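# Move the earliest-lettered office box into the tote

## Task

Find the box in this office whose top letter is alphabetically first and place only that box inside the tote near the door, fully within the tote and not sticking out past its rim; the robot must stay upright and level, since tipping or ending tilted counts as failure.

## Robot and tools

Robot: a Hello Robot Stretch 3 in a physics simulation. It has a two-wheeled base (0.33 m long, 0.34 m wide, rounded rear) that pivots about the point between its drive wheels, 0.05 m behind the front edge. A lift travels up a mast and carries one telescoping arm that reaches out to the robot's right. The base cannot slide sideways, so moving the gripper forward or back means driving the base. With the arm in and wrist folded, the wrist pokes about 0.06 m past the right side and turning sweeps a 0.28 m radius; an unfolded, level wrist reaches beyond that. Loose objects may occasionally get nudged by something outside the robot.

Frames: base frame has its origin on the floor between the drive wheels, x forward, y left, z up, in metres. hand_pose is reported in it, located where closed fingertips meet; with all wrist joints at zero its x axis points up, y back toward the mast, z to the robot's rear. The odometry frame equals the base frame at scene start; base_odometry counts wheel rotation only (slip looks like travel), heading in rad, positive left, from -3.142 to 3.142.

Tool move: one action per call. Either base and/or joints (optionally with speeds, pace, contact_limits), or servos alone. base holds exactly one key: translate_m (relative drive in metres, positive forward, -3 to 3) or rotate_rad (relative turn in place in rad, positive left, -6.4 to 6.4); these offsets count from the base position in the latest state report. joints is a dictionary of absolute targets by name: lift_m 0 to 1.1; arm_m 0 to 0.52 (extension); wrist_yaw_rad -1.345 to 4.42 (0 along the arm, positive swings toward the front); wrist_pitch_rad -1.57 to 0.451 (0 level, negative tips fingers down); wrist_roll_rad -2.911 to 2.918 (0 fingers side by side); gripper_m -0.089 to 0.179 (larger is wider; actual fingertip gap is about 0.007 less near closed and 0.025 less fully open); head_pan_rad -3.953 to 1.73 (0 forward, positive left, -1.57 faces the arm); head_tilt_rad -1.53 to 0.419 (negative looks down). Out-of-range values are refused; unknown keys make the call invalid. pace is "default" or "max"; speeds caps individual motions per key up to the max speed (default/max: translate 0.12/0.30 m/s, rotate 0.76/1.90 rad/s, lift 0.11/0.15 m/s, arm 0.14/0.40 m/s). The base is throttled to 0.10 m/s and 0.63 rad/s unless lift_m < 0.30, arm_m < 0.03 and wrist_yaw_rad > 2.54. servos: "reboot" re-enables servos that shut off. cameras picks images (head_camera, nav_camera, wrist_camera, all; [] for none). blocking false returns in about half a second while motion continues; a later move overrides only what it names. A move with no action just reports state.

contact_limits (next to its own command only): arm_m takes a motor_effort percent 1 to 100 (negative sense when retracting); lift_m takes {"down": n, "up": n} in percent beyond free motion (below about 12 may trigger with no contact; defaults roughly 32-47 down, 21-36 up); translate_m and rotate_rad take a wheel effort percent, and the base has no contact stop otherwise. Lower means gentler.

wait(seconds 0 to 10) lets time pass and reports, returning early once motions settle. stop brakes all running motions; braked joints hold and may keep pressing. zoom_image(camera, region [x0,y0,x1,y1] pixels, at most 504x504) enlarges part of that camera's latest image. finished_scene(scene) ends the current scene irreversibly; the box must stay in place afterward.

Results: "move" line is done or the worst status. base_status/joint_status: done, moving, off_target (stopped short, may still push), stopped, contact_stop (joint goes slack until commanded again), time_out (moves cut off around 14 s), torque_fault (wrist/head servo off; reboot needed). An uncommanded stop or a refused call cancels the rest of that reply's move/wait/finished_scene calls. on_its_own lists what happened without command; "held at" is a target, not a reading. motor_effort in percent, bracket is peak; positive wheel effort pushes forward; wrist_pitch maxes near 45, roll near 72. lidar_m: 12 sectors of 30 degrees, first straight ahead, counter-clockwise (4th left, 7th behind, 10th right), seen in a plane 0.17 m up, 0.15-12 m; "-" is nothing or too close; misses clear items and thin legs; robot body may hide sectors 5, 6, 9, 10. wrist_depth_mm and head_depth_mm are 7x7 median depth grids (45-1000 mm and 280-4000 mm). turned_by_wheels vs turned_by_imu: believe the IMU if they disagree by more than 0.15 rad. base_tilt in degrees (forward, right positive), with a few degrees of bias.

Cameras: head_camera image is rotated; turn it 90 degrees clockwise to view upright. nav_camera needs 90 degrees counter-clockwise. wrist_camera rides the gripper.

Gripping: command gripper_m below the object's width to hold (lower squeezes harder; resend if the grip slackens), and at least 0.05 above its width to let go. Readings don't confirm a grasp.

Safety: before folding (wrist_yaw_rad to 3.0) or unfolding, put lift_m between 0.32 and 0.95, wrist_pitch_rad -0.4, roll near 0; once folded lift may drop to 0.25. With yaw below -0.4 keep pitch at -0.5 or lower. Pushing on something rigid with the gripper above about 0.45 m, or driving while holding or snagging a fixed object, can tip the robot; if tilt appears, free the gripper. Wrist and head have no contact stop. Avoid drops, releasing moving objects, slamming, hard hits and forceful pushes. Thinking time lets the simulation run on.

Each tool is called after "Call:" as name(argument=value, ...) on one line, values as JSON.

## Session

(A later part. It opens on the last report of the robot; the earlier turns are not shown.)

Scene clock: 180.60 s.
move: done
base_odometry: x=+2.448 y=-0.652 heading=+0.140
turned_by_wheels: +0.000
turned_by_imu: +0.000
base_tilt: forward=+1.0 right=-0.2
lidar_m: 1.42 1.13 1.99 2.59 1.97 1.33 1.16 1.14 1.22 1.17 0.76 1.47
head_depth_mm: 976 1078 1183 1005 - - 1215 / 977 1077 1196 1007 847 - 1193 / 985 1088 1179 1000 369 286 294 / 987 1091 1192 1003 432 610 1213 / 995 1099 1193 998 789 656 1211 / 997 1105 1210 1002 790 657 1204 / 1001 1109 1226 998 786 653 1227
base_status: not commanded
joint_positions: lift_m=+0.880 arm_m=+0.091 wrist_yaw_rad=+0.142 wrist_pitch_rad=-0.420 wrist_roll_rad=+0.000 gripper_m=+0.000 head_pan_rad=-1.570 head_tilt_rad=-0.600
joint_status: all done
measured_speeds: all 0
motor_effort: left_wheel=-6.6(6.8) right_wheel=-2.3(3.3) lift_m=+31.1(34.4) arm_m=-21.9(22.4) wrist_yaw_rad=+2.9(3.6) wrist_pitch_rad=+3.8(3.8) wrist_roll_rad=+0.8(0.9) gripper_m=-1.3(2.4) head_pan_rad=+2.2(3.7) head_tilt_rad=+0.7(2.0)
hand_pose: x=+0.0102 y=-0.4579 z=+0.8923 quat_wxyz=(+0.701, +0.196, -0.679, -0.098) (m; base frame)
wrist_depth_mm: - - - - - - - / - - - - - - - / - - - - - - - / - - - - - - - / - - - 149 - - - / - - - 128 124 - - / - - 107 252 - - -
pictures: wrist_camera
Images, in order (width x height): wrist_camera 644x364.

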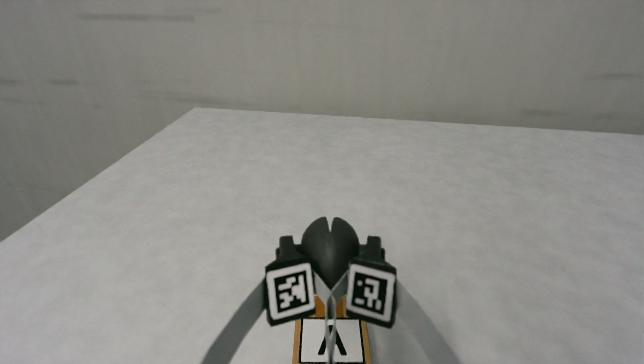

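Call:
move(joints={"gripper_m": 0.14}, cameras=["wrist_camera"])

Call:
move(joints={"lift_m": 0.767}, speeds={"lift_m": 0.05}, contact_limits={"lift_m": {"down": 14}}, cameras=["wrist_camera"])

Scene clock: 189.57 s.
move: done
base_odometry: x=+2.448 y=-0.652 heading=+0.140
turned_by_wheels: +0.000
turned_by_imu: +0.001
base_tilt: forward=+0.9 right=-0.1
lidar_m: 1.42 1.13 1.99 2.60 1.97 1.32 1.16 1.14 1.22 1.17 0.76 1.48
head_depth_mm: 974 1070 1193 1007 - - 1223 / 983 1077 1190 1001 843 - 1183 / 984 1084 1183 1006 368 286 294 / 987 1090 1191 1006 428 609 1215 / 994 1096 1197 998 768 655 1204 / 998 1101 1216 1000 790 654 1198 / 1003 1113 1224 997 788 654 1241
base_status: not commanded
joint_positions: lift_m=+0.880 arm_m=+0.091 wrist_yaw_rad=+0.142 wrist_pitch_rad=-0.420 wrist_roll_rad=+0.000 gripper_m=+0.140 head_pan_rad=-1.570 head_tilt_rad=-0.600
joint_status: all done
measured_speeds: all 0
motor_effort: left_wheel=-6.6(6.8) right_wheel=-2.8(3.1) lift_m=+23.8(26.9) arm_m=-19.7(21.0) wrist_yaw_rad=+3.2(3.5) wrist_pitch_rad=+3.5(3.8) wrist_roll_rad=+0.9(1.1) gripper_m=+0.0(93.2) head_pan_rad=+2.0(3.4) head_tilt_rad=-0.4(1.0)
hand_pose: x=+0.0102 y=-0.4579 z=+0.8923 quat_wxyz=(+0.701, +0.196, -0.679, -0.098) (m; base frame)
wrist_depth_mm: - - - - - - - / - - - - - - - / - - - - - - - / - - - - - - - / - - - - - 144 - / - 123 - 292 - 120 - / - 116 - 263 - 115 95
pictures: wrist_camera
Images, in order (width x height): wrist_camera 644x364.

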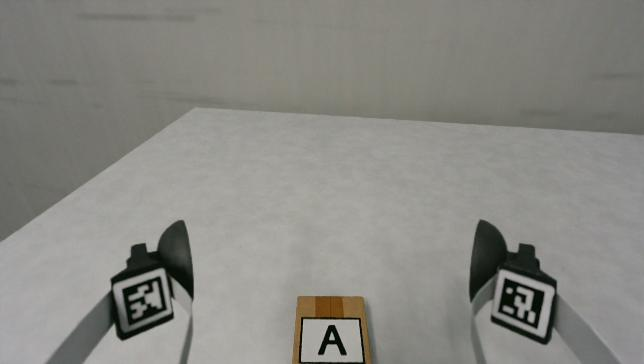

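Scene clock: 192.37 s.
move: done
base_odometry: x=+2.448 y=-0.652 heading=+0.140
turned_by_wheels: +0.000
turned_by_imu: +0.000
base_tilt: forward=+1.0 right=-0.1
lidar_m: 1.42 1.13 1.99 2.59 1.98 1.33 1.16 1.14 1.21 1.17 0.76 1.48
head_depth_mm: 976 1067 1191 1013 800 658 311 / 981 1073 1193 1014 797 339 311 / 983 1084 1190 1001 797 434 334 / 995 1088 1193 999 793 464 1186 / 997 1091 1201 1000 789 638 1210 / 999 1104 1216 999 792 654 1195 / 1007 1110 1215 1000 790 654 1239
base_status: not commanded
joint_positions: lift_m=+0.767 arm_m=+0.091 wrist_yaw_rad=+0.142 wrist_pitch_rad=-0.420 wrist_roll_rad=+0.000 gripper_m=+0.140 head_pan_rad=-1.570 head_tilt_rad=-0.600
joint_status: all done
measured_speeds: all 0
motor_effort: left_wheel=-6.6(6.8) right_wheel=-2.6(3.3) lift_m=+19.4(22.5) arm_m=-19.2(20.5) wrist_yaw_rad=+2.7(3.6) wrist_pitch_rad=+3.3(3.8) wrist_roll_rad=+0.9(1.1) gripper_m=+0.2(1.1) head_pan_rad=+1.7(3.0) head_tilt_rad=-0.1(1.6)
contact_limits: lift_m down 14 (down: maximum 72; up: maximum 65)
hand_pose: x=+0.0102 y=-0.4579 z=+0.7793 quat_wxyz=(+0.701, +0.196, -0.679, -0.098) (m; base frame)
wrist_depth_mm: - - - - - - - / - - - - - - - / - - - - - - - / - - - 236 - - - / - - - 198 - 145 - / - 122 - 170 171 120 - / - 116 - 180 - 115 95
pictures: wrist_camera
Images, in order (width x height): wrist_camera 644x364.

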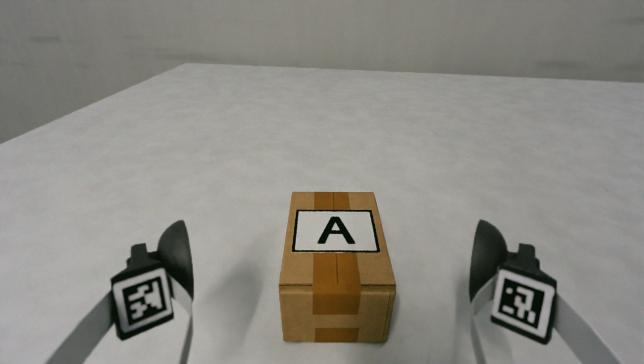

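Call:
move(joints={"lift_m": 0.755}, speeds={"lift_m": 0.03}, contact_limits={"lift_m": {"down": 14}}, cameras=["wrist_camera"])

Call:
move(joints={"gripper_m": 0.03}, cameras=["wrist_camera"])

Scene clock: 200.57 s.
move: done
base_odometry: x=+2.448 y=-0.652 heading=+0.140
turned_by_wheels: +0.000
turned_by_imu: +0.001
base_tilt: forward=+1.0 right=-0.3
lidar_m: 1.42 1.13 1.99 2.59 1.98 1.33 1.16 1.14 1.21 1.17 0.76 1.48
head_depth_mm: 973 1070 1197 1010 796 662 316 / 979 1082 1185 1009 793 604 318 / 987 1075 1194 999 794 445 338 / 985 1095 1192 993 795 480 593 / 1001 1092 1203 1000 787 624 1204 / 996 1106 1213 1000 789 654 1199 / 1006 1111 1217 997 790 652 1234
base_status: not commanded
joint_positions: lift_m=+0.755 arm_m=+0.091 wrist_yaw_rad=+0.142 wrist_pitch_rad=-0.420 wrist_roll_rad=+0.000 gripper_m=+0.140 head_pan_rad=-1.570 head_tilt_rad=-0.600
joint_status: all done
measured_speeds: all 0
motor_effort: left_wheel=-6.7(6.7) right_wheel=-2.7(2.9) lift_m=+19.5(21.6) arm_m=-18.0(18.4) wrist_yaw_rad=+3.0(3.5) wrist_pitch_rad=+3.4(3.7) wrist_roll_rad=+0.9(1.0) gripper_m=+0.0(1.2) head_pan_rad=+2.0(3.0) head_tilt_rad=-1.1(2.3)
contact_limits: lift_m down 14 (down: maximum 72; up: maximum 65)
hand_pose: x=+0.0102 y=-0.4579 z=+0.7673 quat_wxyz=(+0.701, +0.196, -0.679, -0.098) (m; base frame)
wrist_depth_mm: - - - - - - - / - - - - - - - / - - - - - - - / - - - 215 - - - / - - - 179 - 145 - / - 123 - 163 162 120 - / - 116 - 180 - 116 95
pictures: wrist_camera
Images, in order (width x height): wrist_camera 644x364.

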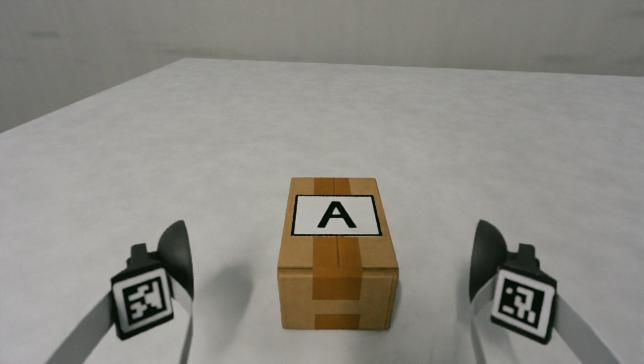

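Scene clock: 202.20 s.
move: done
base_odometry: x=+2.448 y=-0.652 heading=+0.140
turned_by_wheels: +0.000
turned_by_imu: +0.000
base_tilt: forward=+0.8 right=-0.3
lidar_m: 1.42 1.13 1.99 2.59 1.97 1.33 1.16 1.14 1.21 1.17 0.76 1.48
head_depth_mm: 974 1076 1186 1006 795 658 316 / 983 1079 1185 1007 797 655 318 / 983 1083 1189 1003 793 445 338 / 986 1086 1205 1003 791 478 598 / 994 1094 1208 1000 793 654 1210 / 1000 1097 1210 1002 791 653 1191 / 1010 1114 1228 997 788 654 1238
base_status: not commanded
joint_positions: lift_m=+0.755 arm_m=+0.091 wrist_yaw_rad=+0.142 wrist_pitch_rad=-0.420 wrist_roll_rad=+0.000 gripper_m=+0.031 head_pan_rad=-1.570 head_tilt_rad=-0.600
joint_status: all done
measured_speeds: all 0
motor_effort: left_wheel=-6.4(6.8) right_wheel=-2.4(3.0) lift_m=+20.8(20.8) arm_m=-17.3(18.1) wrist_yaw_rad=+2.9(3.5) wrist_pitch_rad=+3.6(3.7) wrist_roll_rad=+0.7(1.1) gripper_m=-9.9(93.1) head_pan_rad=+2.8(2.8) head_tilt_rad=-1.8(2.2)
contact_limits: lift_m down 14 (down: maximum 72; up: maximum 65)
hand_pose: x=+0.0102 y=-0.4579 z=+0.7673 quat_wxyz=(+0.701, +0.196, -0.679, -0.098) (m; base frame)
wrist_depth_mm: - - - - - - - / - - - - - - - / - - - - - - - / - - - 214 - - - / - - - 180 150 - - / - - 128 163 128 - - / - - - - - - -
pictures: wrist_camera
Images, in order (width x height): wrist_camera 644x364.

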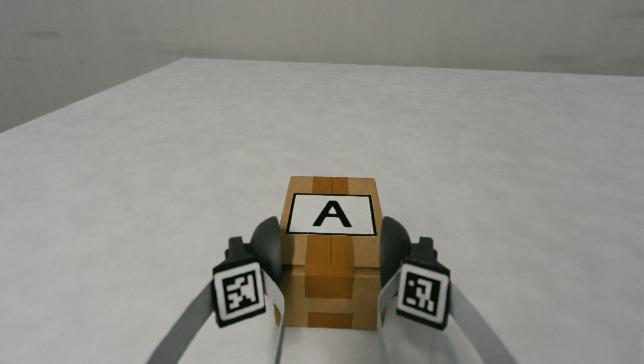

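Call:
move(joints={"gripper_m": 0.0}, cameras=["wrist_camera"])

Call:
move(joints={"lift_m": 0.88}, speeds={"lift_m": 0.06}, cameras=["wrist_camera", "head_camera"])

Scene clock: 225.13 s.
move: done
base_odometry: x=+2.448 y=-0.652 heading=+0.140
turned_by_wheels: +0.000
turned_by_imu: +0.001
base_tilt: forward=+1.0 right=-0.2
lidar_m: 1.42 1.13 1.99 2.59 1.97 1.33 1.17 1.14 1.21 1.17 0.76 1.48
head_depth_mm: 979 1078 1188 1008 792 659 316 / 984 1078 1184 1004 796 657 318 / 986 1087 1185 1003 794 445 339 / 988 1089 1191 1000 793 479 596 / 993 1099 1199 1003 793 655 1204 / 1006 1108 1206 995 791 655 1198 / 1011 1109 1234 1004 790 656 1234
base_status: not commanded
joint_positions: lift_m=+0.755 arm_m=+0.091 wrist_yaw_rad=+0.142 wrist_pitch_rad=-0.420 wrist_roll_rad=+0.000 gripper_m=+0.001 head_pan_rad=-1.570 head_tilt_rad=-0.600
joint_status: all done
measured_speeds: all 0
motor_effort: left_wheel=-6.5(6.6) right_wheel=-2.8(3.0) lift_m=+28.1(28.2) arm_m=-16.1(16.6) wrist_yaw_rad=+2.6(3.4) wrist_pitch_rad=+3.4(3.8) wrist_roll_rad=+1.0(1.1) gripper_m=-20.2(98.3) head_pan_rad=+2.1(2.6) head_tilt_rad=-1.5(2.6)
contact_limits: lift_m down 14 (down: maximum 72; up: maximum 65)
hand_pose: x=+0.0102 y=-0.4579 z=+0.7673 quat_wxyz=(+0.701, +0.196, -0.679, -0.098) (m; base frame)
wrist_depth_mm: - - - - - - - / - - - - - - - / - - - - - - - / - - - 216 - - - / - - - 179 149 - - / - - 129 161 123 - - / - - - 178 - - -
pictures: wrist_camera
Images, in order (width x height): wrist_camera 644x364.

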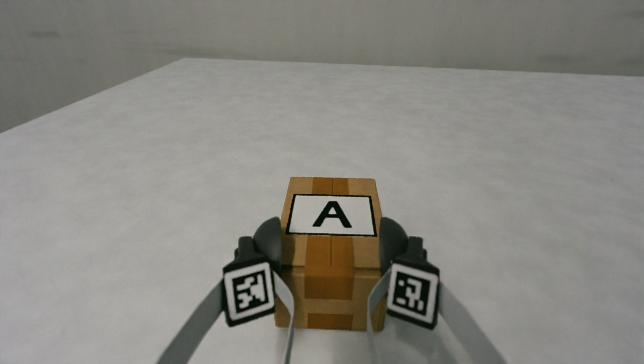

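Scene clock: 227.80 s.
move: done
base_odometry: x=+2.448 y=-0.652 heading=+0.140
turned_by_wheels: +0.000
turned_by_imu: +0.000
base_tilt: forward=+0.8 right=-0.2
lidar_m: 1.42 1.13 1.99 2.59 1.97 1.33 1.17 1.14 1.22 1.17 0.76 1.48
head_depth_mm: 974 1074 1191 1003 - - 1216 / 984 1074 1181 1004 845 - 1195 / 984 1087 1192 1000 368 286 294 / 991 1090 1202 1001 433 612 1208 / 1000 1098 1204 998 791 653 1220 / 997 1099 1211 998 786 655 1198 / 1005 1104 1214 999 788 654 1230
base_status: not commanded
joint_positions: lift_m=+0.880 arm_m=+0.091 wrist_yaw_rad=+0.142 wrist_pitch_rad=-0.425 wrist_roll_rad=+0.000 gripper_m=+0.001 head_pan_rad=-1.570 head_tilt_rad=-0.600
joint_status: all done
measured_speeds: all 0
motor_effort: left_wheel=-6.4(6.8) right_wheel=-2.8(3.2) lift_m=+32.6(34.9) arm_m=-15.0(16.1) wrist_yaw_rad=+3.2(3.7) wrist_pitch_rad=+4.5(4.9) wrist_roll_rad=+0.7(1.0) gripper_m=-19.4(20.5) head_pan_rad=+1.1(2.5) head_tilt_rad=-2.0(2.8)
hand_pose: x=+0.0101 y=-0.4572 z=+0.8910 quat_wxyz=(+0.700, +0.198, -0.678, -0.100) (m; base frame)
wrist_depth_mm: - - - - - - - / - - - - - - - / - - - - - - - / - - - 224 - - - / - - - 182 149 - - / - - 129 161 123 - - / - - - 173 - - -
pictures: head_camera (sideways), wrist_camera
Images, in order (width x height): head_camera 896x504, wrist_camera 644x364.

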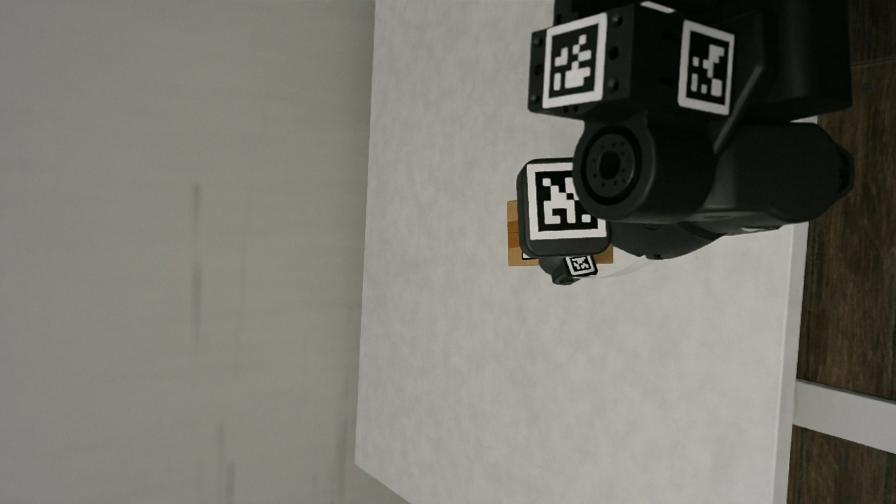

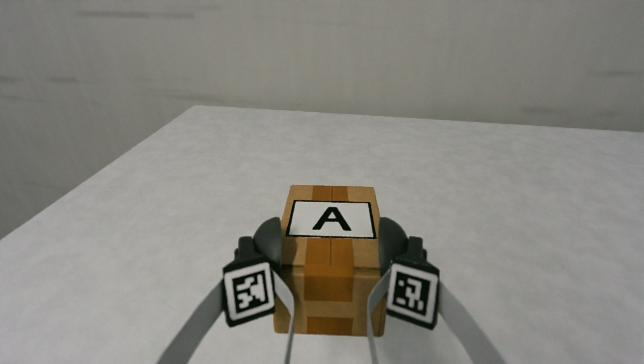

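Call:
move(joints={"arm_m": 0.0, "wrist_yaw_rad": 1.567, "head_pan_rad": -3.1}, speeds={"wrist_yaw_rad": 0.8}, cameras=["wrist_camera", "nav_camera"])

Scene clock: 233.13 s.
move: done
base_odometry: x=+2.448 y=-0.652 heading=+0.140
turned_by_wheels: +0.000
turned_by_imu: +0.001
base_tilt: forward=+1.0 right=-0.2
lidar_m: 1.42 1.13 1.99 2.59 1.97 1.33 1.16 1.14 1.22 1.17 0.76 1.48
head_depth_mm: 1351 1349 1623 1510 1855 - - / 1361 1354 1641 1501 1845 - - / 1366 1353 1648 1515 1788 - - / 1372 1350 1641 1486 1678 1483 1296 / 1035 1121 1235 1435 1612 1478 1281 / 1379 1216 1682 1896 1674 1471 1286 / 1417 1319 1688 1040 1668 1462 1311
base_status: not commanded
joint_positions: lift_m=+0.880 arm_m=+0.002 wrist_yaw_rad=+1.564 wrist_pitch_rad=-0.425 wrist_roll_rad=+0.000 gripper_m=+0.001 head_pan_rad=-3.113 head_tilt_rad=-0.600
joint_status: all done
joint sent to its limit — arm_m, lower limit.
measured_speeds: translate_m=+0.000 rotate_rad=+0.000 lift_m=+0.000 arm_m=+0.000 wrist_yaw_rad=+0.000 wrist_pitch_rad=+0.000 wrist_roll_rad=+0.000 head_pan_rad=+0.024 head_tilt_rad=+0.000
motor_effort: left_wheel=-6.4(6.8) right_wheel=-2.9(3.2) lift_m=+31.4(32.7) arm_m=-21.2(24.9) wrist_yaw_rad=+3.0(6.9) wrist_pitch_rad=+4.3(4.8) wrist_roll_rad=+0.9(1.0) gripper_m=-19.2(20.7) head_pan_rad=+2.7(5.5) head_tilt_rad=-3.1(3.4)
hand_pose: x=+0.2021 y=-0.1484 z=+0.8910 quat_wxyz=(+0.596, +0.593, -0.385, +0.381) (m; base frame)
wrist_depth_mm: - - - - - - - / - - - - - - - / - - - - - - - / - - - - - - - / - - - 183 - - - / - - 129 161 127 - - / - - - - - - -
pictures: nav_camera (sideways), wrist_camera
Images, in order (width x height): nav_camera 672x504, wrist_camera 644x364.

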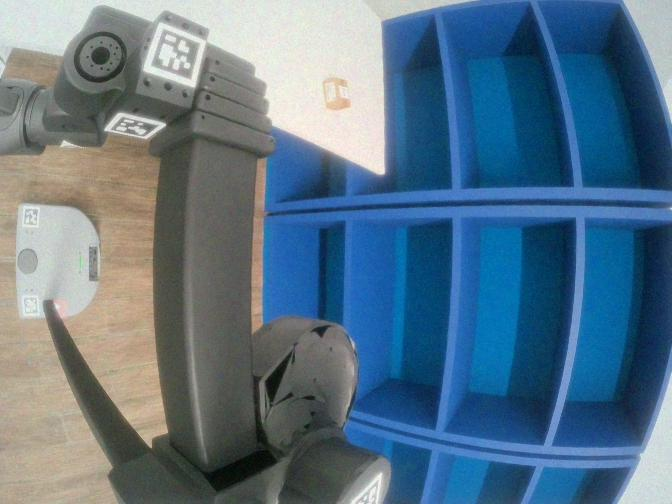

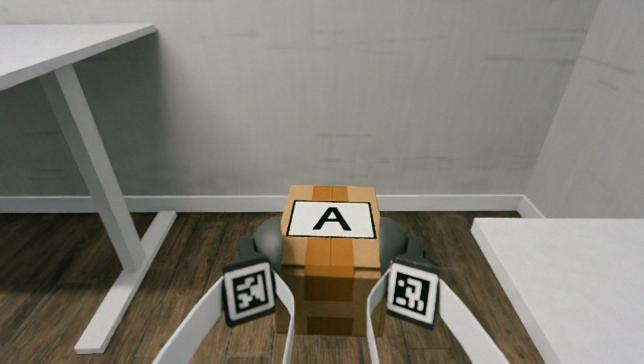

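Call:
move(base={"rotate_rad": -1.187}, cameras=["wrist_camera"])

Call:
move(base={"translate_m": -1.30}, joints={"lift_m": 0.6}, speeds={"lift_m": 0.06}, cameras=["wrist_camera", "nav_camera"])

Scene clock: 255.33 s.
move: done
base_odometry: x=+2.448 y=-0.652 heading=-1.047
turned_by_wheels: -1.186
turned_by_imu: -1.181
base_tilt: forward=+0.9 right=-0.1
lidar_m: 0.76 1.47 1.42 1.13 1.79 2.59 1.97 1.33 1.51 1.14 1.15 1.16
head_depth_mm: 2215 2435 2688 2268 1955 - - / 2330 2562 2797 2299 1971 - - / 2407 2642 2859 2267 1851 - 1243 / 2532 2825 2926 2268 1787 1483 1285 / 2657 2924 2793 2223 1764 1478 1289 / 1708 1928 2090 2108 1776 1471 1286 / 1817 2033 1889 2099 1794 1473 1313
base_status: done
joint_positions: lift_m=+0.880 arm_m=+0.002 wrist_yaw_rad=+1.564 wrist_pitch_rad=-0.425 wrist_roll_rad=+0.000 gripper_m=+0.001 head_pan_rad=-3.100 head_tilt_rad=-0.600
joint_status: not commanded
measured_speeds: all 0
motor_effort: left_wheel=+11.4(14.9) right_wheel=-10.3(14.8) lift_m=+29.2(30.4) arm_m=-18.9(19.2) wrist_yaw_rad=+2.8(3.6) wrist_pitch_rad=+4.3(4.8) wrist_roll_rad=+0.9(1.1) gripper_m=-19.5(20.6) head_pan_rad=+2.1(4.3) head_tilt_rad=-2.8(4.6)
hand_pose: x=+0.2021 y=-0.1483 z=+0.8910 quat_wxyz=(+0.596, +0.593, -0.385, +0.381) (m; base frame)
wrist_depth_mm: - - - - - - - / - - - - - - - / - - - - - - - / - - - 226 - - - / - - - 183 150 - - / - - 129 161 123 - - / - - - - - - -
pictures: wrist_camera
Images, in order (width x height): wrist_camera 644x364.

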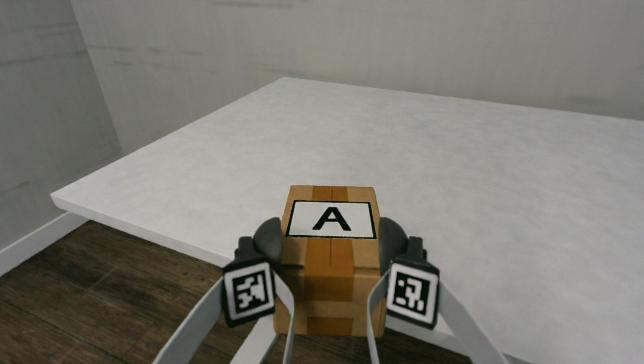

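Scene clock: 269.47 s.
move: done
base_odometry: x=+1.797 y=+0.473 heading=-1.047
turned_by_wheels: +0.000
turned_by_imu: +0.004
base_tilt: forward=+0.9 right=-0.1
lidar_m: 2.05 1.59 1.59 1.56 1.52 1.40 1.41 0.78 1.03 0.80 0.83 1.93
head_depth_mm: 1192 1288 1416 1550 1691 1495 1267 / 1237 1347 1499 1667 1752 1484 1258 / 1302 1431 1572 1769 1798 1475 1269 / 1359 1507 1661 1890 1770 1464 1260 / 1426 1584 1765 2033 1781 1478 1251 / 1499 1695 1889 2112 1768 1470 1262 / 1588 1789 2042 2179 1780 1471 1236
base_status: done
joint_positions: lift_m=+0.600 arm_m=+0.002 wrist_yaw_rad=+1.564 wrist_pitch_rad=-0.426 wrist_roll_rad=+0.000 gripper_m=+0.001 head_pan_rad=-3.100 head_tilt_rad=-0.600
joint_status: all done
measured_speeds: all 0
motor_effort: left_wheel=-7.4(11.9) right_wheel=-2.4(17.2) lift_m=+32.0(32.9) arm_m=-15.1(22.5) wrist_yaw_rad=+3.1(3.5) wrist_pitch_rad=+4.7(5.0) wrist_roll_rad=+0.7(1.1) gripper_m=-19.2(21.0) head_pan_rad=+2.4(4.6) head_tilt_rad=-2.0(4.2)
hand_pose: x=+0.2020 y=-0.1483 z=+0.6108 quat_wxyz=(+0.596, +0.593, -0.384, +0.381) (m; base frame)
wrist_depth_mm: - - - - - - - / - - - - - - - / - - - - - - - / - - - - - - - / - - - 182 - - - / 877 940 129 161 126 909 865 / 761 791 725 716 740 756 766
pictures: nav_camera (sideways), wrist_camera
Images, in order (width x height): nav_camera 672x504, wrist_camera 644x364.

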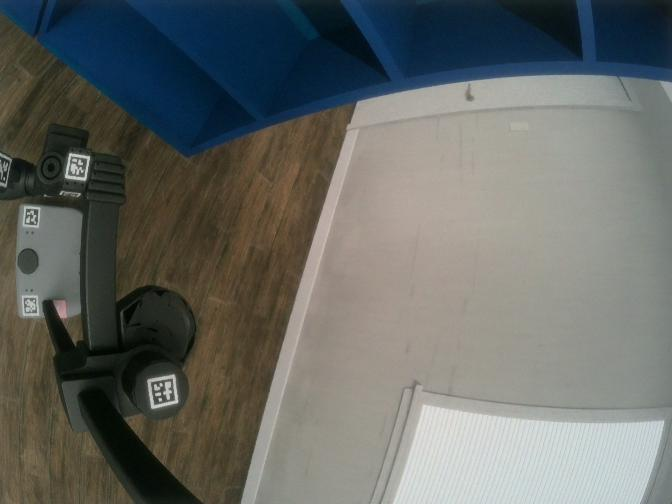

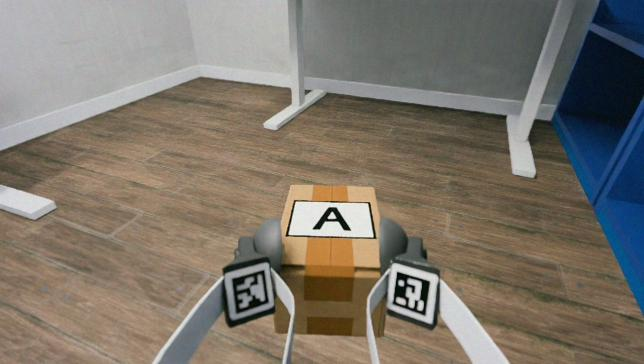

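Call:
move(base={"translate_m": -0.87}, cameras=[])

Call:
move(base={"rotate_rad": 1.187}, cameras=["wrist_camera", "nav_camera", "head_camera"])

Scene clock: 286.13 s.
move: done
base_odometry: x=+1.362 y=+1.226 heading=-1.047
turned_by_wheels: +0.000
turned_by_imu: +0.003
base_tilt: forward=+1.0 right=-0.1
lidar_m: 2.91 2.28 1.77 1.00 0.65 0.60 0.60 0.75 1.47 0.61 0.50 1.29
head_depth_mm: 490 532 583 643 722 815 941 / 512 558 614 684 770 882 1014 / 536 588 652 725 826 952 1114 / 562 620 688 777 893 1049 1200 / 591 654 734 830 968 1152 1248 / 623 695 784 901 1056 1285 1256 / 661 738 846 980 1162 1370 1257
base_status: done
joint_positions: lift_m=+0.600 arm_m=+0.002 wrist_yaw_rad=+1.564 wrist_pitch_rad=-0.426 wrist_roll_rad=+0.000 gripper_m=+0.001 head_pan_rad=-3.100 head_tilt_rad=-0.600
joint_status: not commanded
measured_speeds: all 0
motor_effort: left_wheel=-7.8(12.2) right_wheel=-1.7(13.1) lift_m=+30.8(32.1) arm_m=-8.8(14.0) wrist_yaw_rad=+3.0(3.6) wrist_pitch_rad=+4.5(5.0) wrist_roll_rad=+0.8(1.1) gripper_m=-18.7(20.8) head_pan_rad=+2.8(4.5) head_tilt_rad=-2.6(3.8)
hand_pose: x=+0.2020 y=-0.1483 z=+0.6108 quat_wxyz=(+0.596, +0.593, -0.384, +0.381) (m; base frame)
wrist_depth_mm: - - - - - - - / - - - - - - - / - - - - - - - / - - - - - - - / - - - 183 - - - / 860 883 129 161 126 867 - / 760 781 714 725 750 718 -
pictures: none
No camera images: "cameras" was empty.

Scene clock: 289.13 s.
move: done
base_odometry: x=+1.362 y=+1.226 heading=+0.139
turned_by_wheels: +1.186
turned_by_imu: +1.183
base_tilt: forward=+0.9 right=-0.3
lidar_m: 1.77 0.86 0.62 0.60 0.62 0.84 2.19 0.52 0.50 1.29 2.91 2.27
head_depth_mm: 2172 2322 2524 2205 1795 1477 1262 / 2160 2417 2667 2274 1786 1486 1272 / 2201 2410 2656 2246 1788 1483 1259 / 2184 2425 2673 2278 1772 1471 1255 / 2229 2479 2699 2241 1775 1478 1264 / 2272 2474 2701 2290 1777 1434 1257 / 2275 2514 2669 956 980 1016 1053
base_status: done
joint_positions: lift_m=+0.600 arm_m=+0.002 wrist_yaw_rad=+1.564 wrist_pitch_rad=-0.426 wrist_roll_rad=+0.000 gripper_m=+0.001 head_pan_rad=-3.100 head_tilt_rad=-0.600
joint_status: not commanded
measured_speeds: all 0
motor_effort: left_wheel=-9.7(15.8) right_wheel=+11.6(13.9) lift_m=+30.3(30.9) arm_m=-15.4(15.4) wrist_yaw_rad=+2.7(3.4) wrist_pitch_rad=+4.5(4.9) wrist_roll_rad=+0.8(1.1) gripper_m=-19.9(20.5) head_pan_rad=+2.4(4.3) head_tilt_rad=-2.1(3.1)
hand_pose: x=+0.2020 y=-0.1483 z=+0.6108 quat_wxyz=(+0.596, +0.593, -0.384, +0.381) (m; base frame)
wrist_depth_mm: - - - - - - - / - - - - - - - / - - - - - - - / - - - - - - - / - - - 183 - - - / 838 885 129 161 126 897 881 / 752 783 711 724 734 780 769
pictures: head_camera (sideways), nav_camera (sideways), wrist_camera
Images, in order (width x height): head_camera 896x504, nav_camera 672x504, wrist_camera 644x364.

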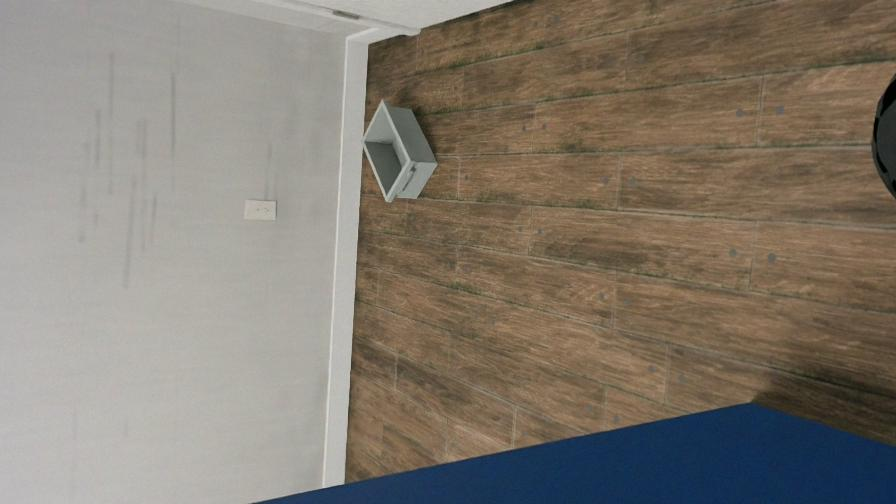

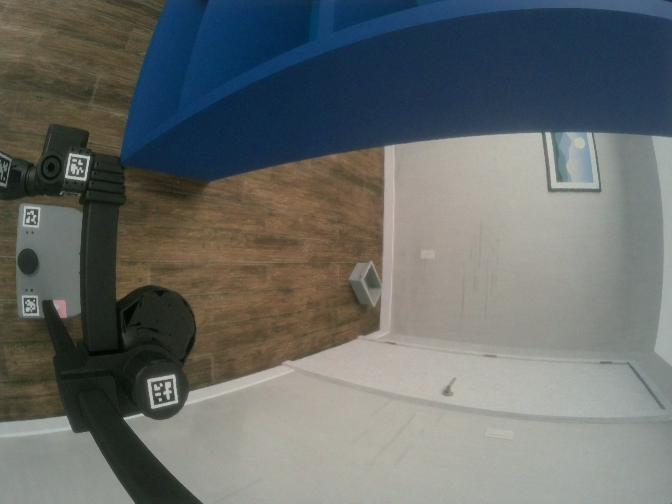

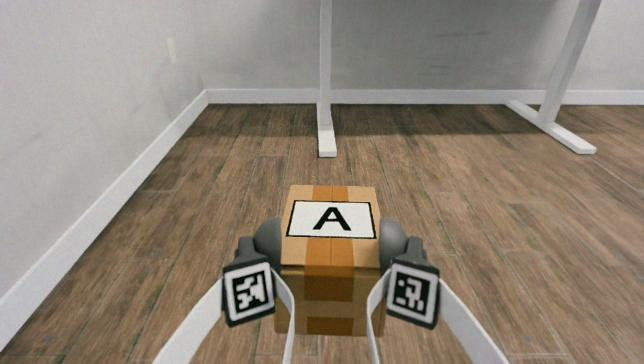

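Call:
zoom_image(camera="head_camera", region=[330, 60, 490, 240])

Scaled by 2.800 from the camera's 896x504 image, which has a finer 1280x720 frame.

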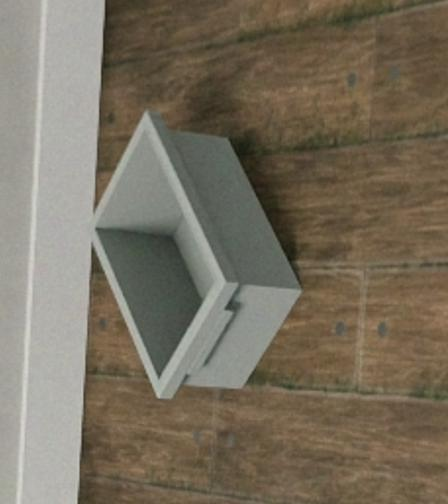

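Call:
move(base={"rotate_rad": -0.149}, cameras=[])

Call:
move(base={"translate_m": -1.28}, cameras=["head_camera"])

Scene clock: 331.60 s.
move: done
base_odometry: x=+1.362 y=+1.226 heading=-0.009
turned_by_wheels: -0.148
turned_by_imu: -0.148
base_tilt: forward=+1.0 right=-0.2
lidar_m: 1.76 1.02 0.66 0.60 0.60 0.74 1.42 0.62 0.50 1.29 2.93 2.27
head_depth_mm: 1576 1596 1588 1602 1638 1492 1266 / 2162 2238 2254 2120 1798 1480 1268 / 2189 2446 2684 2231 1787 1478 1263 / 2216 2409 2628 2259 1781 1478 1267 / 2187 2430 2633 2242 1788 1485 1261 / 2193 2422 2644 2231 1774 1472 1264 / 2167 2400 2641 2235 1787 1472 1237
base_status: done
joint_positions: lift_m=+0.600 arm_m=+0.002 wrist_yaw_rad=+1.564 wrist_pitch_rad=-0.426 wrist_roll_rad=+0.000 gripper_m=+0.001 head_pan_rad=-3.100 head_tilt_rad=-0.600
joint_status: not commanded
measured_speeds: all 0
motor_effort: left_wheel=+10.6(12.9) right_wheel=-11.2(13.0) lift_m=+30.0(30.2) arm_m=-21.9(22.4) wrist_yaw_rad=+2.8(3.1) wrist_pitch_rad=+4.5(4.9) wrist_roll_rad=+0.9(1.0) gripper_m=-19.9(20.9) head_pan_rad=+3.0(3.6) head_tilt_rad=-1.5(2.6)
hand_pose: x=+0.2020 y=-0.1483 z=+0.6108 quat_wxyz=(+0.596, +0.593, -0.384, +0.381) (m; base frame)
wrist_depth_mm: - - - - - - - / - - - - - - - / - - - - - - - / - - - - - - - / - - - 183 - - - / 872 898 129 161 126 883 892 / 761 788 726 724 755 760 768
pictures: none
No camera images: "cameras" was empty.

Scene clock: 345.50 s.
move: done
base_odometry: x=+0.082 y=+1.238 heading=-0.009
turned_by_wheels: +0.000
turned_by_imu: +0.004
base_tilt: forward=+1.1 right=-0.2
lidar_m: 3.03 0.68 0.44 0.40 0.37 0.47 0.95 1.28 1.58 2.73 0.77 0.73
head_depth_mm: 1079 1095 1094 1040 1071 1081 1098 / 1105 1207 1325 1479 1584 1413 1271 / 1102 1209 1342 1531 1673 1481 1269 / 1092 1208 1347 1520 1694 1426 1266 / 1092 1194 1322 1501 1675 1432 1261 / 1080 1197 1326 1499 1678 1469 1258 / 1083 1194 1327 1481 1675 1479 1255
base_status: done
joint_positions: lift_m=+0.600 arm_m=+0.002 wrist_yaw_rad=+1.564 wrist_pitch_rad=-0.426 wrist_roll_rad=+0.000 gripper_m=+0.001 head_pan_rad=-3.100 head_tilt_rad=-0.600
joint_status: not commanded
measured_speeds: all 0
motor_effort: left_wheel=-2.3(11.5) right_wheel=-6.4(15.6) lift_m=+28.3(30.1) arm_m=-19.6(22.0) wrist_yaw_rad=+3.1(3.4) wrist_pitch_rad=+4.5(5.1) wrist_roll_rad=+1.0(1.2) gripper_m=-19.6(20.8) head_pan_rad=+2.8(4.7) head_tilt_rad=-1.6(2.8)
hand_pose: x=+0.2020 y=-0.1483 z=+0.6108 quat_wxyz=(+0.596, +0.593, -0.384, +0.381) (m; base frame)
wrist_depth_mm: - - - - - 500 417 / - - - - - - 455 / - - - - - - 476 / - - - - - - - / - - - 183 155 585 - / - 871 129 160 123 658 - / 766 784 716 729 757 721 775
pictures: head_camera (sideways)
Images, in order (width x height): head_camera 896x504.

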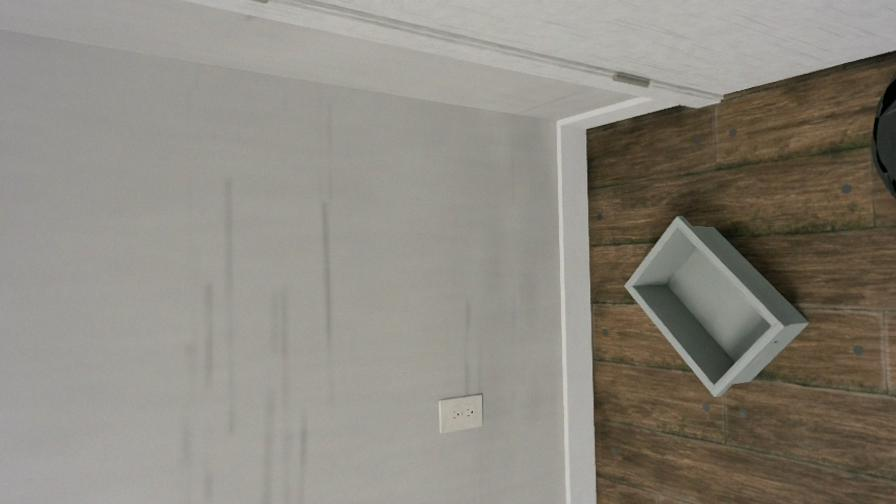

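Call:
move(base={"rotate_rad": 0.25}, joints={"head_pan_rad": -1.57, "head_tilt_rad": -0.8}, cameras=[])

Call:
move(base={"translate_m": -0.235}, cameras=[])

Call:
move(base={"rotate_rad": -1.672}, cameras=["head_camera", "wrist_camera"])

Scene clock: 377.97 s.
move: done
base_odometry: x=+0.082 y=+1.238 heading=+0.241
turned_by_wheels: +0.249
turned_by_imu: +0.250
base_tilt: forward=+0.9 right=-0.2
lidar_m: 1.16 0.52 0.41 0.37 0.41 0.60 1.28 1.37 2.01 1.32 0.72 0.89
head_depth_mm: 2764 2731 2132 1784 1502 1320 1169 / 2952 2730 2145 1785 1493 1310 477 / 2978 2774 2163 1779 1504 1308 465 / 2089 2426 2149 1786 1510 1313 1162 / 1423 1539 1678 1704 1520 1310 1162 / 1070 1147 1224 1312 1417 1323 1166 / 866 906 967 1017 1135 1280 1158
base_status: done
joint_positions: lift_m=+0.600 arm_m=+0.002 wrist_yaw_rad=+1.564 wrist_pitch_rad=-0.426 wrist_roll_rad=+0.000 gripper_m=+0.001 head_pan_rad=-1.537 head_tilt_rad=-0.800
joint_status: all done
measured_speeds: translate_m=+0.000 rotate_rad=+0.000 lift_m=+0.000 arm_m=+0.000 wrist_yaw_rad=+0.000 wrist_pitch_rad=+0.000 wrist_roll_rad=+0.000 head_pan_rad=-0.024 head_tilt_rad=+0.000
motor_effort: left_wheel=-10.0(14.7) right_wheel=+11.6(14.0) lift_m=+27.9(28.2) arm_m=-19.4(19.7) wrist_yaw_rad=+2.5(3.3) wrist_pitch_rad=+4.3(4.9) wrist_roll_rad=+0.8(1.0) gripper_m=-19.3(20.9) head_pan_rad=-3.3(5.5) head_tilt_rad=-3.5(6.9)
hand_pose: x=+0.2020 y=-0.1483 z=+0.6108 quat_wxyz=(+0.596, +0.593, -0.384, +0.381) (m; base frame)
wrist_depth_mm: - - - - - - - / - - - - - - - / - - - - - - - / - - - - - - 506 / - - - 182 - - 489 / - 884 129 161 126 921 491 / - - 725 726 742 747 524
pictures: none
No camera images: "cameras" was empty.

Scene clock: 381.43 s.
move: done
base_odometry: x=-0.146 y=+1.182 heading=+0.240
turned_by_wheels: +0.000
turned_by_imu: +0.001
base_tilt: forward=+1.1 right=+0.0
lidar_m: 1.21 0.55 0.41 0.40 0.43 0.63 1.04 1.12 1.64 1.99 0.89 0.87
head_depth_mm: 2902 2731 2148 1780 1502 1310 1159 / 2835 2737 2141 1788 1512 1322 484 / 2968 2724 2176 1785 1512 1300 465 / 3021 2700 2146 1777 1496 1313 1147 / 2411 2555 2141 1770 1502 1308 1171 / 1781 1883 1959 1769 1505 1308 1158 / 1397 1475 1529 1605 1494 1302 1159
base_status: done
joint_positions: lift_m=+0.600 arm_m=+0.002 wrist_yaw_rad=+1.564 wrist_pitch_rad=-0.426 wrist_roll_rad=+0.000 gripper_m=+0.001 head_pan_rad=-1.569 head_tilt_rad=-0.800
joint_status: not commanded
measured_speeds: all 0
motor_effort: left_wheel=-13.5(16.1) right_wheel=+3.1(8.6) lift_m=+27.3(28.0) arm_m=-20.9(21.0) wrist_yaw_rad=+2.7(3.3) wrist_pitch_rad=+4.5(5.1) wrist_roll_rad=+0.8(1.0) gripper_m=-19.4(20.7) head_pan_rad=-2.7(4.4) head_tilt_rad=-3.3(5.8)
hand_pose: x=+0.2020 y=-0.1483 z=+0.6108 quat_wxyz=(+0.596, +0.593, -0.384, +0.381) (m; base frame)
wrist_depth_mm: - - - - - - - / - - - - - - 535 / - - - - - - 568 / - - - - - - 637 / - - - 182 - 944 - / - 889 129 161 126 840 - / - 768 733 731 751 769 777
pictures: none
No camera images: "cameras" was empty.

Scene clock: 385.20 s.
move: done
base_odometry: x=-0.146 y=+1.182 heading=-1.431
turned_by_wheels: -1.671
turned_by_imu: -1.666
base_tilt: forward=+0.9 right=+0.0
lidar_m: 2.59 0.97 0.88 1.61 0.60 0.41 0.40 0.42 0.58 1.04 1.08 1.49
head_depth_mm: 901 1017 1188 1407 1434 1288 1169 / 911 1030 1194 1418 1519 1319 482 / 914 1036 1201 1446 1511 1288 464 / 919 1046 1216 1453 1512 1307 1144 / 929 1058 1234 1480 1513 1292 1162 / 935 1063 1253 1488 1518 1319 1156 / 942 1078 1262 1505 1500 1317 1161
base_status: done
joint_positions: lift_m=+0.600 arm_m=+0.002 wrist_yaw_rad=+1.564 wrist_pitch_rad=-0.426 wrist_roll_rad=+0.000 gripper_m=+0.001 head_pan_rad=-1.570 head_tilt_rad=-0.800
joint_status: not commanded
measured_speeds: all 0
motor_effort: left_wheel=+11.5(14.4) right_wheel=-10.5(15.2) lift_m=+27.1(27.8) arm_m=-21.7(22.5) wrist_yaw_rad=+2.5(3.3) wrist_pitch_rad=+4.7(4.9) wrist_roll_rad=+0.7(1.1) gripper_m=-20.1(20.4) head_pan_rad=-2.2(4.5) head_tilt_rad=-4.8(5.5)
hand_pose: x=+0.2020 y=-0.1483 z=+0.6108 quat_wxyz=(+0.596, +0.593, -0.384, +0.381) (m; base frame)
wrist_depth_mm: - - - - - - - / - - - - - - - / - - - - - - - / - - - - - - - / - - - 183 - - - / 874 883 129 161 126 901 884 / 758 777 718 726 739 761 766
pictures: head_camera (sideways), wrist_camera
Images, in order (width x height): head_camera 896x504, wrist_camera 644x364.

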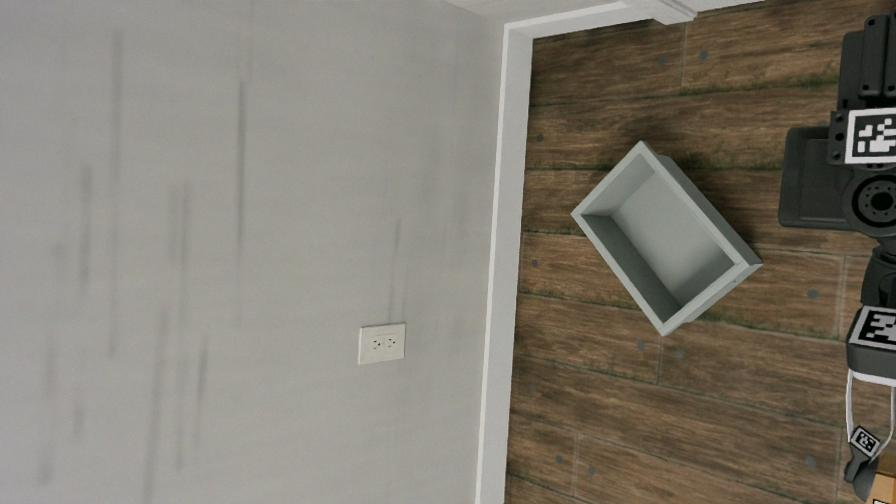

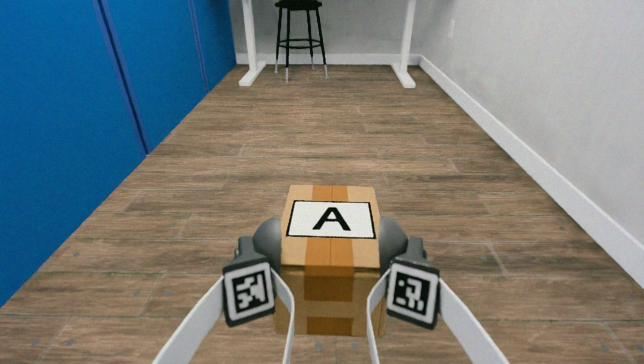

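Call:
move(joints={"wrist_yaw_rad": 0.0, "arm_m": 0.40, "wrist_pitch_rad": -1.38, "lift_m": 0.45}, speeds={"wrist_yaw_rad": 1.0}, cameras=["wrist_camera", "head_camera"])

Scene clock: 416.33 s.
move: done
base_odometry: x=-0.146 y=+1.182 heading=-1.431
turned_by_wheels: +0.000
turned_by_imu: +0.001
base_tilt: forward=+1.2 right=-0.3
lidar_m: 2.59 0.97 0.87 1.60 0.59 0.41 0.40 0.42 0.58 1.04 1.08 1.49
head_depth_mm: 901 1022 1180 1406 1453 1286 1164 / 914 1030 1191 1418 775 632 566 / 917 1038 1200 1399 809 1294 1158 / 919 1049 1218 1454 1461 1303 1164 / 930 1058 1220 1482 1505 1290 1166 / 937 1060 1252 1487 1507 1313 1165 / 944 1083 1257 1509 1502 1306 1165
base_status: not commanded
joint_positions: lift_m=+0.450 arm_m=+0.400 wrist_yaw_rad=+0.003 wrist_pitch_rad=-1.380 wrist_roll_rad=+0.000 gripper_m=+0.001 head_pan_rad=-1.570 head_tilt_rad=-0.800
joint_status: all done
measured_speeds: all 0
motor_effort: left_wheel=+10.8(11.5) right_wheel=-9.5(10.2) lift_m=+21.0(26.5) arm_m=+22.8(25.6) wrist_yaw_rad=-1.9(6.0) wrist_pitch_rad=-0.5(6.2) wrist_roll_rad=+0.8(1.0) gripper_m=-19.5(20.6) head_pan_rad=-3.7(4.6) head_tilt_rad=-2.9(5.2)
hand_pose: x=-0.0216 y=-0.5700 z=+0.3326 quat_wxyz=(+0.546, +0.451, -0.544, -0.449) (m; base frame)
wrist_depth_mm: 507 508 502 497 504 501 473 / 507 500 503 440 496 497 475 / 505 500 461 - 491 493 473 / 502 491 469 218 491 487 474 / 496 487 153 179 476 487 464 / 492 487 129 162 126 481 463 / 487 480 479 478 474 474 468
pictures: head_camera (sideways), wrist_camera
Images, in order (width x height): head_camera 896x504, wrist_camera 644x364.

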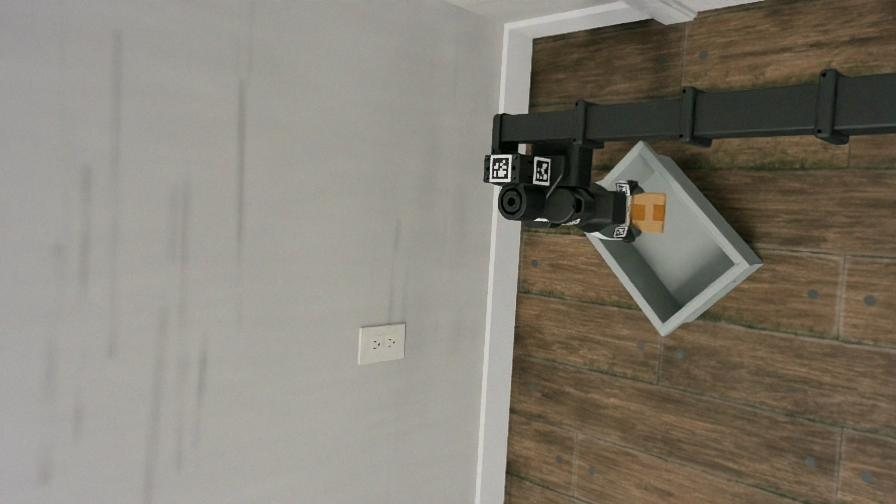

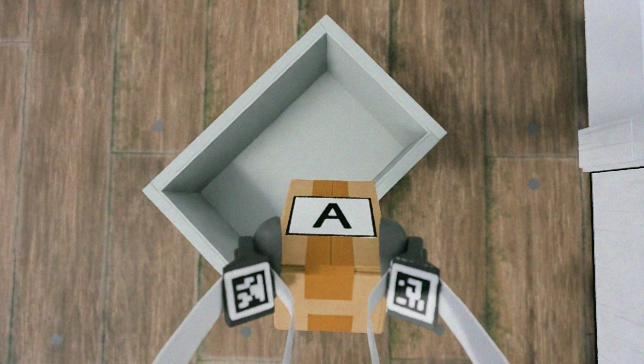

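Call:
move(base={"translate_m": 0.04}, joints={"arm_m": 0.477}, cameras=["wrist_camera"])

Scene clock: 426.03 s.
move: done
base_odometry: x=-0.140 y=+1.142 heading=-1.431
turned_by_wheels: +0.000
turned_by_imu: +0.001
base_tilt: forward=+1.0 right=-0.2
lidar_m: 2.59 0.97 0.85 1.76 0.65 0.45 0.44 0.46 0.63 1.04 1.09 1.49
head_depth_mm: 903 1021 1183 1412 1479 1308 1160 / 903 1033 1198 1352 772 641 559 / 916 1037 1207 889 1326 1289 1163 / 924 1050 1218 1454 1470 1314 1167 / 927 1059 1233 1480 1515 1292 1166 / 931 1068 1240 1493 1515 1311 1156 / 947 1078 1259 1517 1502 1302 1163
base_status: done
joint_positions: lift_m=+0.450 arm_m=+0.477 wrist_yaw_rad=+0.003 wrist_pitch_rad=-1.380 wrist_roll_rad=+0.000 gripper_m=+0.001 head_pan_rad=-1.570 head_tilt_rad=-0.800
joint_status: all done
measured_speeds: all 0
motor_effort: left_wheel=+13.5(16.5) right_wheel=-3.2(5.5) lift_m=+23.6(23.8) arm_m=+22.7(25.2) wrist_yaw_rad=-2.2(2.5) wrist_pitch_rad=+0.0(0.7) wrist_roll_rad=+1.0(1.1) gripper_m=-19.7(20.5) head_pan_rad=-2.9(3.9) head_tilt_rad=-3.4(5.0)
hand_pose: x=-0.0216 y=-0.6469 z=+0.3325 quat_wxyz=(+0.546, +0.451, -0.544, -0.450) (m; base frame)
wrist_depth_mm: 515 513 499 507 507 499 491 / 503 503 502 497 505 498 493 / 503 502 495 448 497 493 489 / 502 500 489 229 - 486 483 / 496 488 373 181 372 487 481 / 491 492 129 161 126 481 479 / 484 485 477 375 474 477 473
pictures: wrist_camera
Images, in order (width x height): wrist_camera 644x364.

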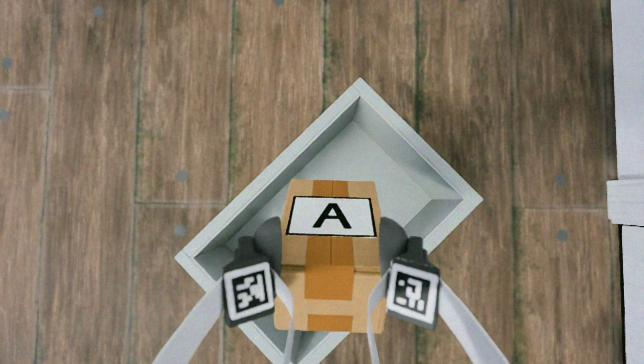

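Call:
move(joints={"lift_m": 0.27, "arm_m": 0.472}, speeds={"lift_m": 0.09}, cameras=["wrist_camera", "head_camera"])

Scene clock: 434.50 s.
move: done
base_odometry: x=-0.140 y=+1.142 heading=-1.431
turned_by_wheels: +0.000
turned_by_imu: +0.001
base_tilt: forward=+0.9 right=+0.0
lidar_m: 2.59 0.97 0.85 1.75 0.65 0.45 0.44 0.46 0.64 1.04 1.09 1.49
head_depth_mm: 898 1024 1188 1397 1481 1323 1169 / 908 1032 1198 1428 1477 1288 1110 / 914 1040 1208 1441 978 1242 1141 / 918 1052 1220 1456 1507 1283 1162 / 926 1058 1236 1488 1506 1289 1161 / 936 1070 1245 1499 1510 1314 1160 / 944 1077 1257 1499 1504 1307 1167
base_status: not commanded
joint_positions: lift_m=+0.270 arm_m=+0.472 wrist_yaw_rad=+0.003 wrist_pitch_rad=-1.380 wrist_roll_rad=+0.000 gripper_m=+0.001 head_pan_rad=-1.570 head_tilt_rad=-0.800
joint_status: all done
measured_speeds: all 0
motor_effort: left_wheel=+13.7(13.9) right_wheel=-2.9(3.3) lift_m=+20.4(23.7) arm_m=-17.8(23.1) wrist_yaw_rad=-2.2(2.5) wrist_pitch_rad=+0.1(0.5) wrist_roll_rad=+0.5(1.0) gripper_m=-18.8(20.7) head_pan_rad=-2.1(4.0) head_tilt_rad=-4.9(4.9)
hand_pose: x=-0.0216 y=-0.6418 z=+0.1525 quat_wxyz=(+0.546, +0.451, -0.544, -0.450) (m; base frame)
wrist_depth_mm: 327 328 324 326 228 322 321 / 325 325 322 246 - 315 317 / 324 322 226 287 - - 312 / 320 319 236 217 - - 311 / 316 224 242 180 154 234 308 / 198 216 129 161 126 201 307 / 312 - - 179 206 304 306
pictures: head_camera (sideways), wrist_camera
Images, in order (width x height): head_camera 896x504, wrist_camera 644x364.

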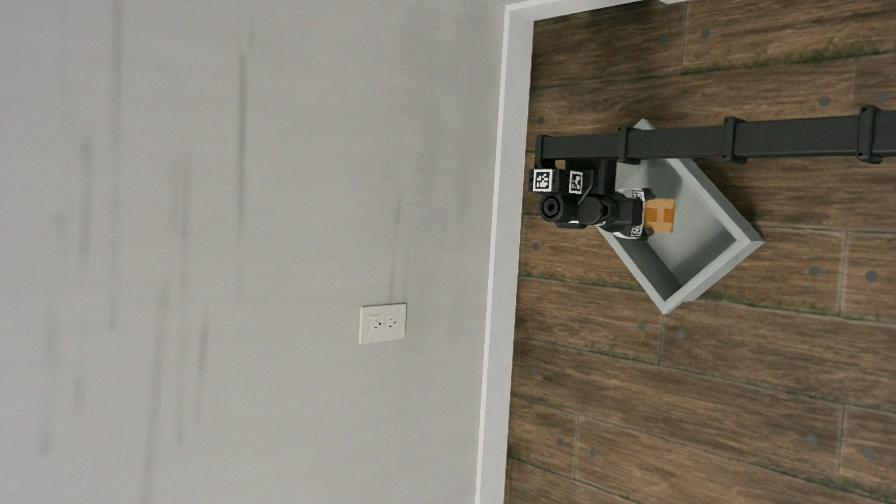

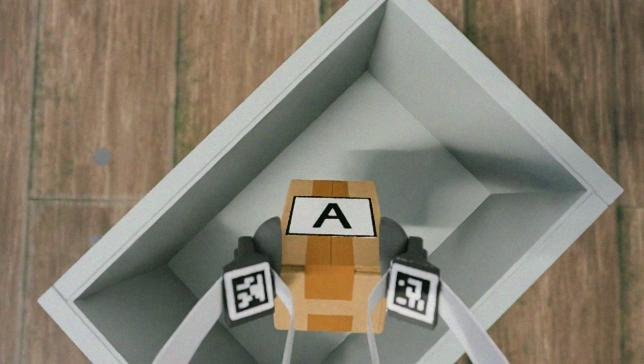

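Call:
move(joints={"lift_m": 0.17}, speeds={"lift_m": 0.04}, contact_limits={"lift_m": {"down": 13}}, cameras=["wrist_camera"])

Scene clock: 440.27 s.
move: contact_stop
base_odometry: x=-0.140 y=+1.142 heading=-1.431
turned_by_wheels: +0.000
turned_by_imu: +0.001
base_tilt: forward=+1.0 right=-0.2
lidar_m: 2.59 0.97 0.85 1.75 0.65 0.45 0.44 0.46 0.63 1.04 1.09 1.49
head_depth_mm: 906 1026 1174 1409 1483 1318 1165 / 904 1028 1207 1425 1508 1284 1145 / 914 1042 1209 1440 1032 1252 1141 / 923 1054 1220 1448 1500 1262 1161 / 930 1062 1221 1472 1508 1277 1163 / 939 1066 1241 1479 1497 1318 1164 / 945 1079 1251 1500 1512 1301 1165
base_status: not commanded
joint_positions: lift_m=+0.207 arm_m=+0.472 wrist_yaw_rad=+0.002 wrist_pitch_rad=-1.384 wrist_roll_rad=+0.000 gripper_m=+0.001 head_pan_rad=-1.570 head_tilt_rad=-0.800
joint_status: lift_m contact_stop (moved -0.063 of -0.100)
measured_speeds: translate_m=+0.000 rotate_rad=+0.000 lift_m=+0.003 arm_m=+0.000 wrist_yaw_rad=+0.000 wrist_pitch_rad=+0.000 wrist_roll_rad=+0.000 head_pan_rad=+0.000 head_tilt_rad=+0.000
on_its_own: lift_m is slack since a contact_stop (your +0.170 is given up)
motor_effort: left_wheel=+11.9(13.8) right_wheel=-2.2(3.2) lift_m=+22.7(22.7) arm_m=-9.1(12.7) wrist_yaw_rad=-1.4(2.5) wrist_pitch_rad=+0.4(0.8) wrist_roll_rad=+0.8(1.1) gripper_m=-17.0(20.6) head_pan_rad=-2.4(3.7) head_tilt_rad=-3.8(4.6)
contact_limits: lift_m down 13 (down: maximum 72; up: maximum 65)
hand_pose: x=-0.0216 y=-0.6409 z=+0.0896 quat_wxyz=(+0.545, +0.452, -0.544, -0.451) (m; base frame)
wrist_depth_mm: 266 265 264 171 - - 256 / 262 264 147 209 - - - / 260 260 182 - - - - / 259 155 223 212 - - 186 / 140 189 - 176 153 217 161 / 167 215 127 155 129 186 137 / - - - 171 196 145 135
pictures: wrist_camera
Images, in order (width x height): wrist_camera 644x364.

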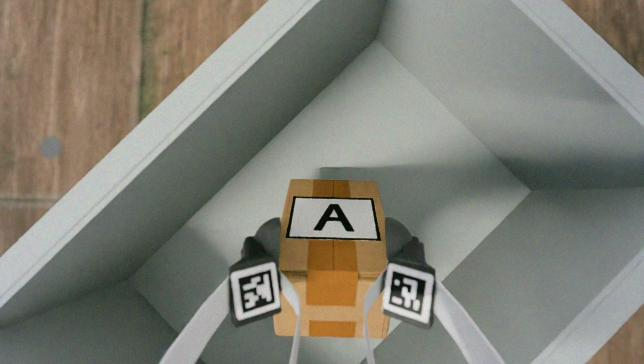

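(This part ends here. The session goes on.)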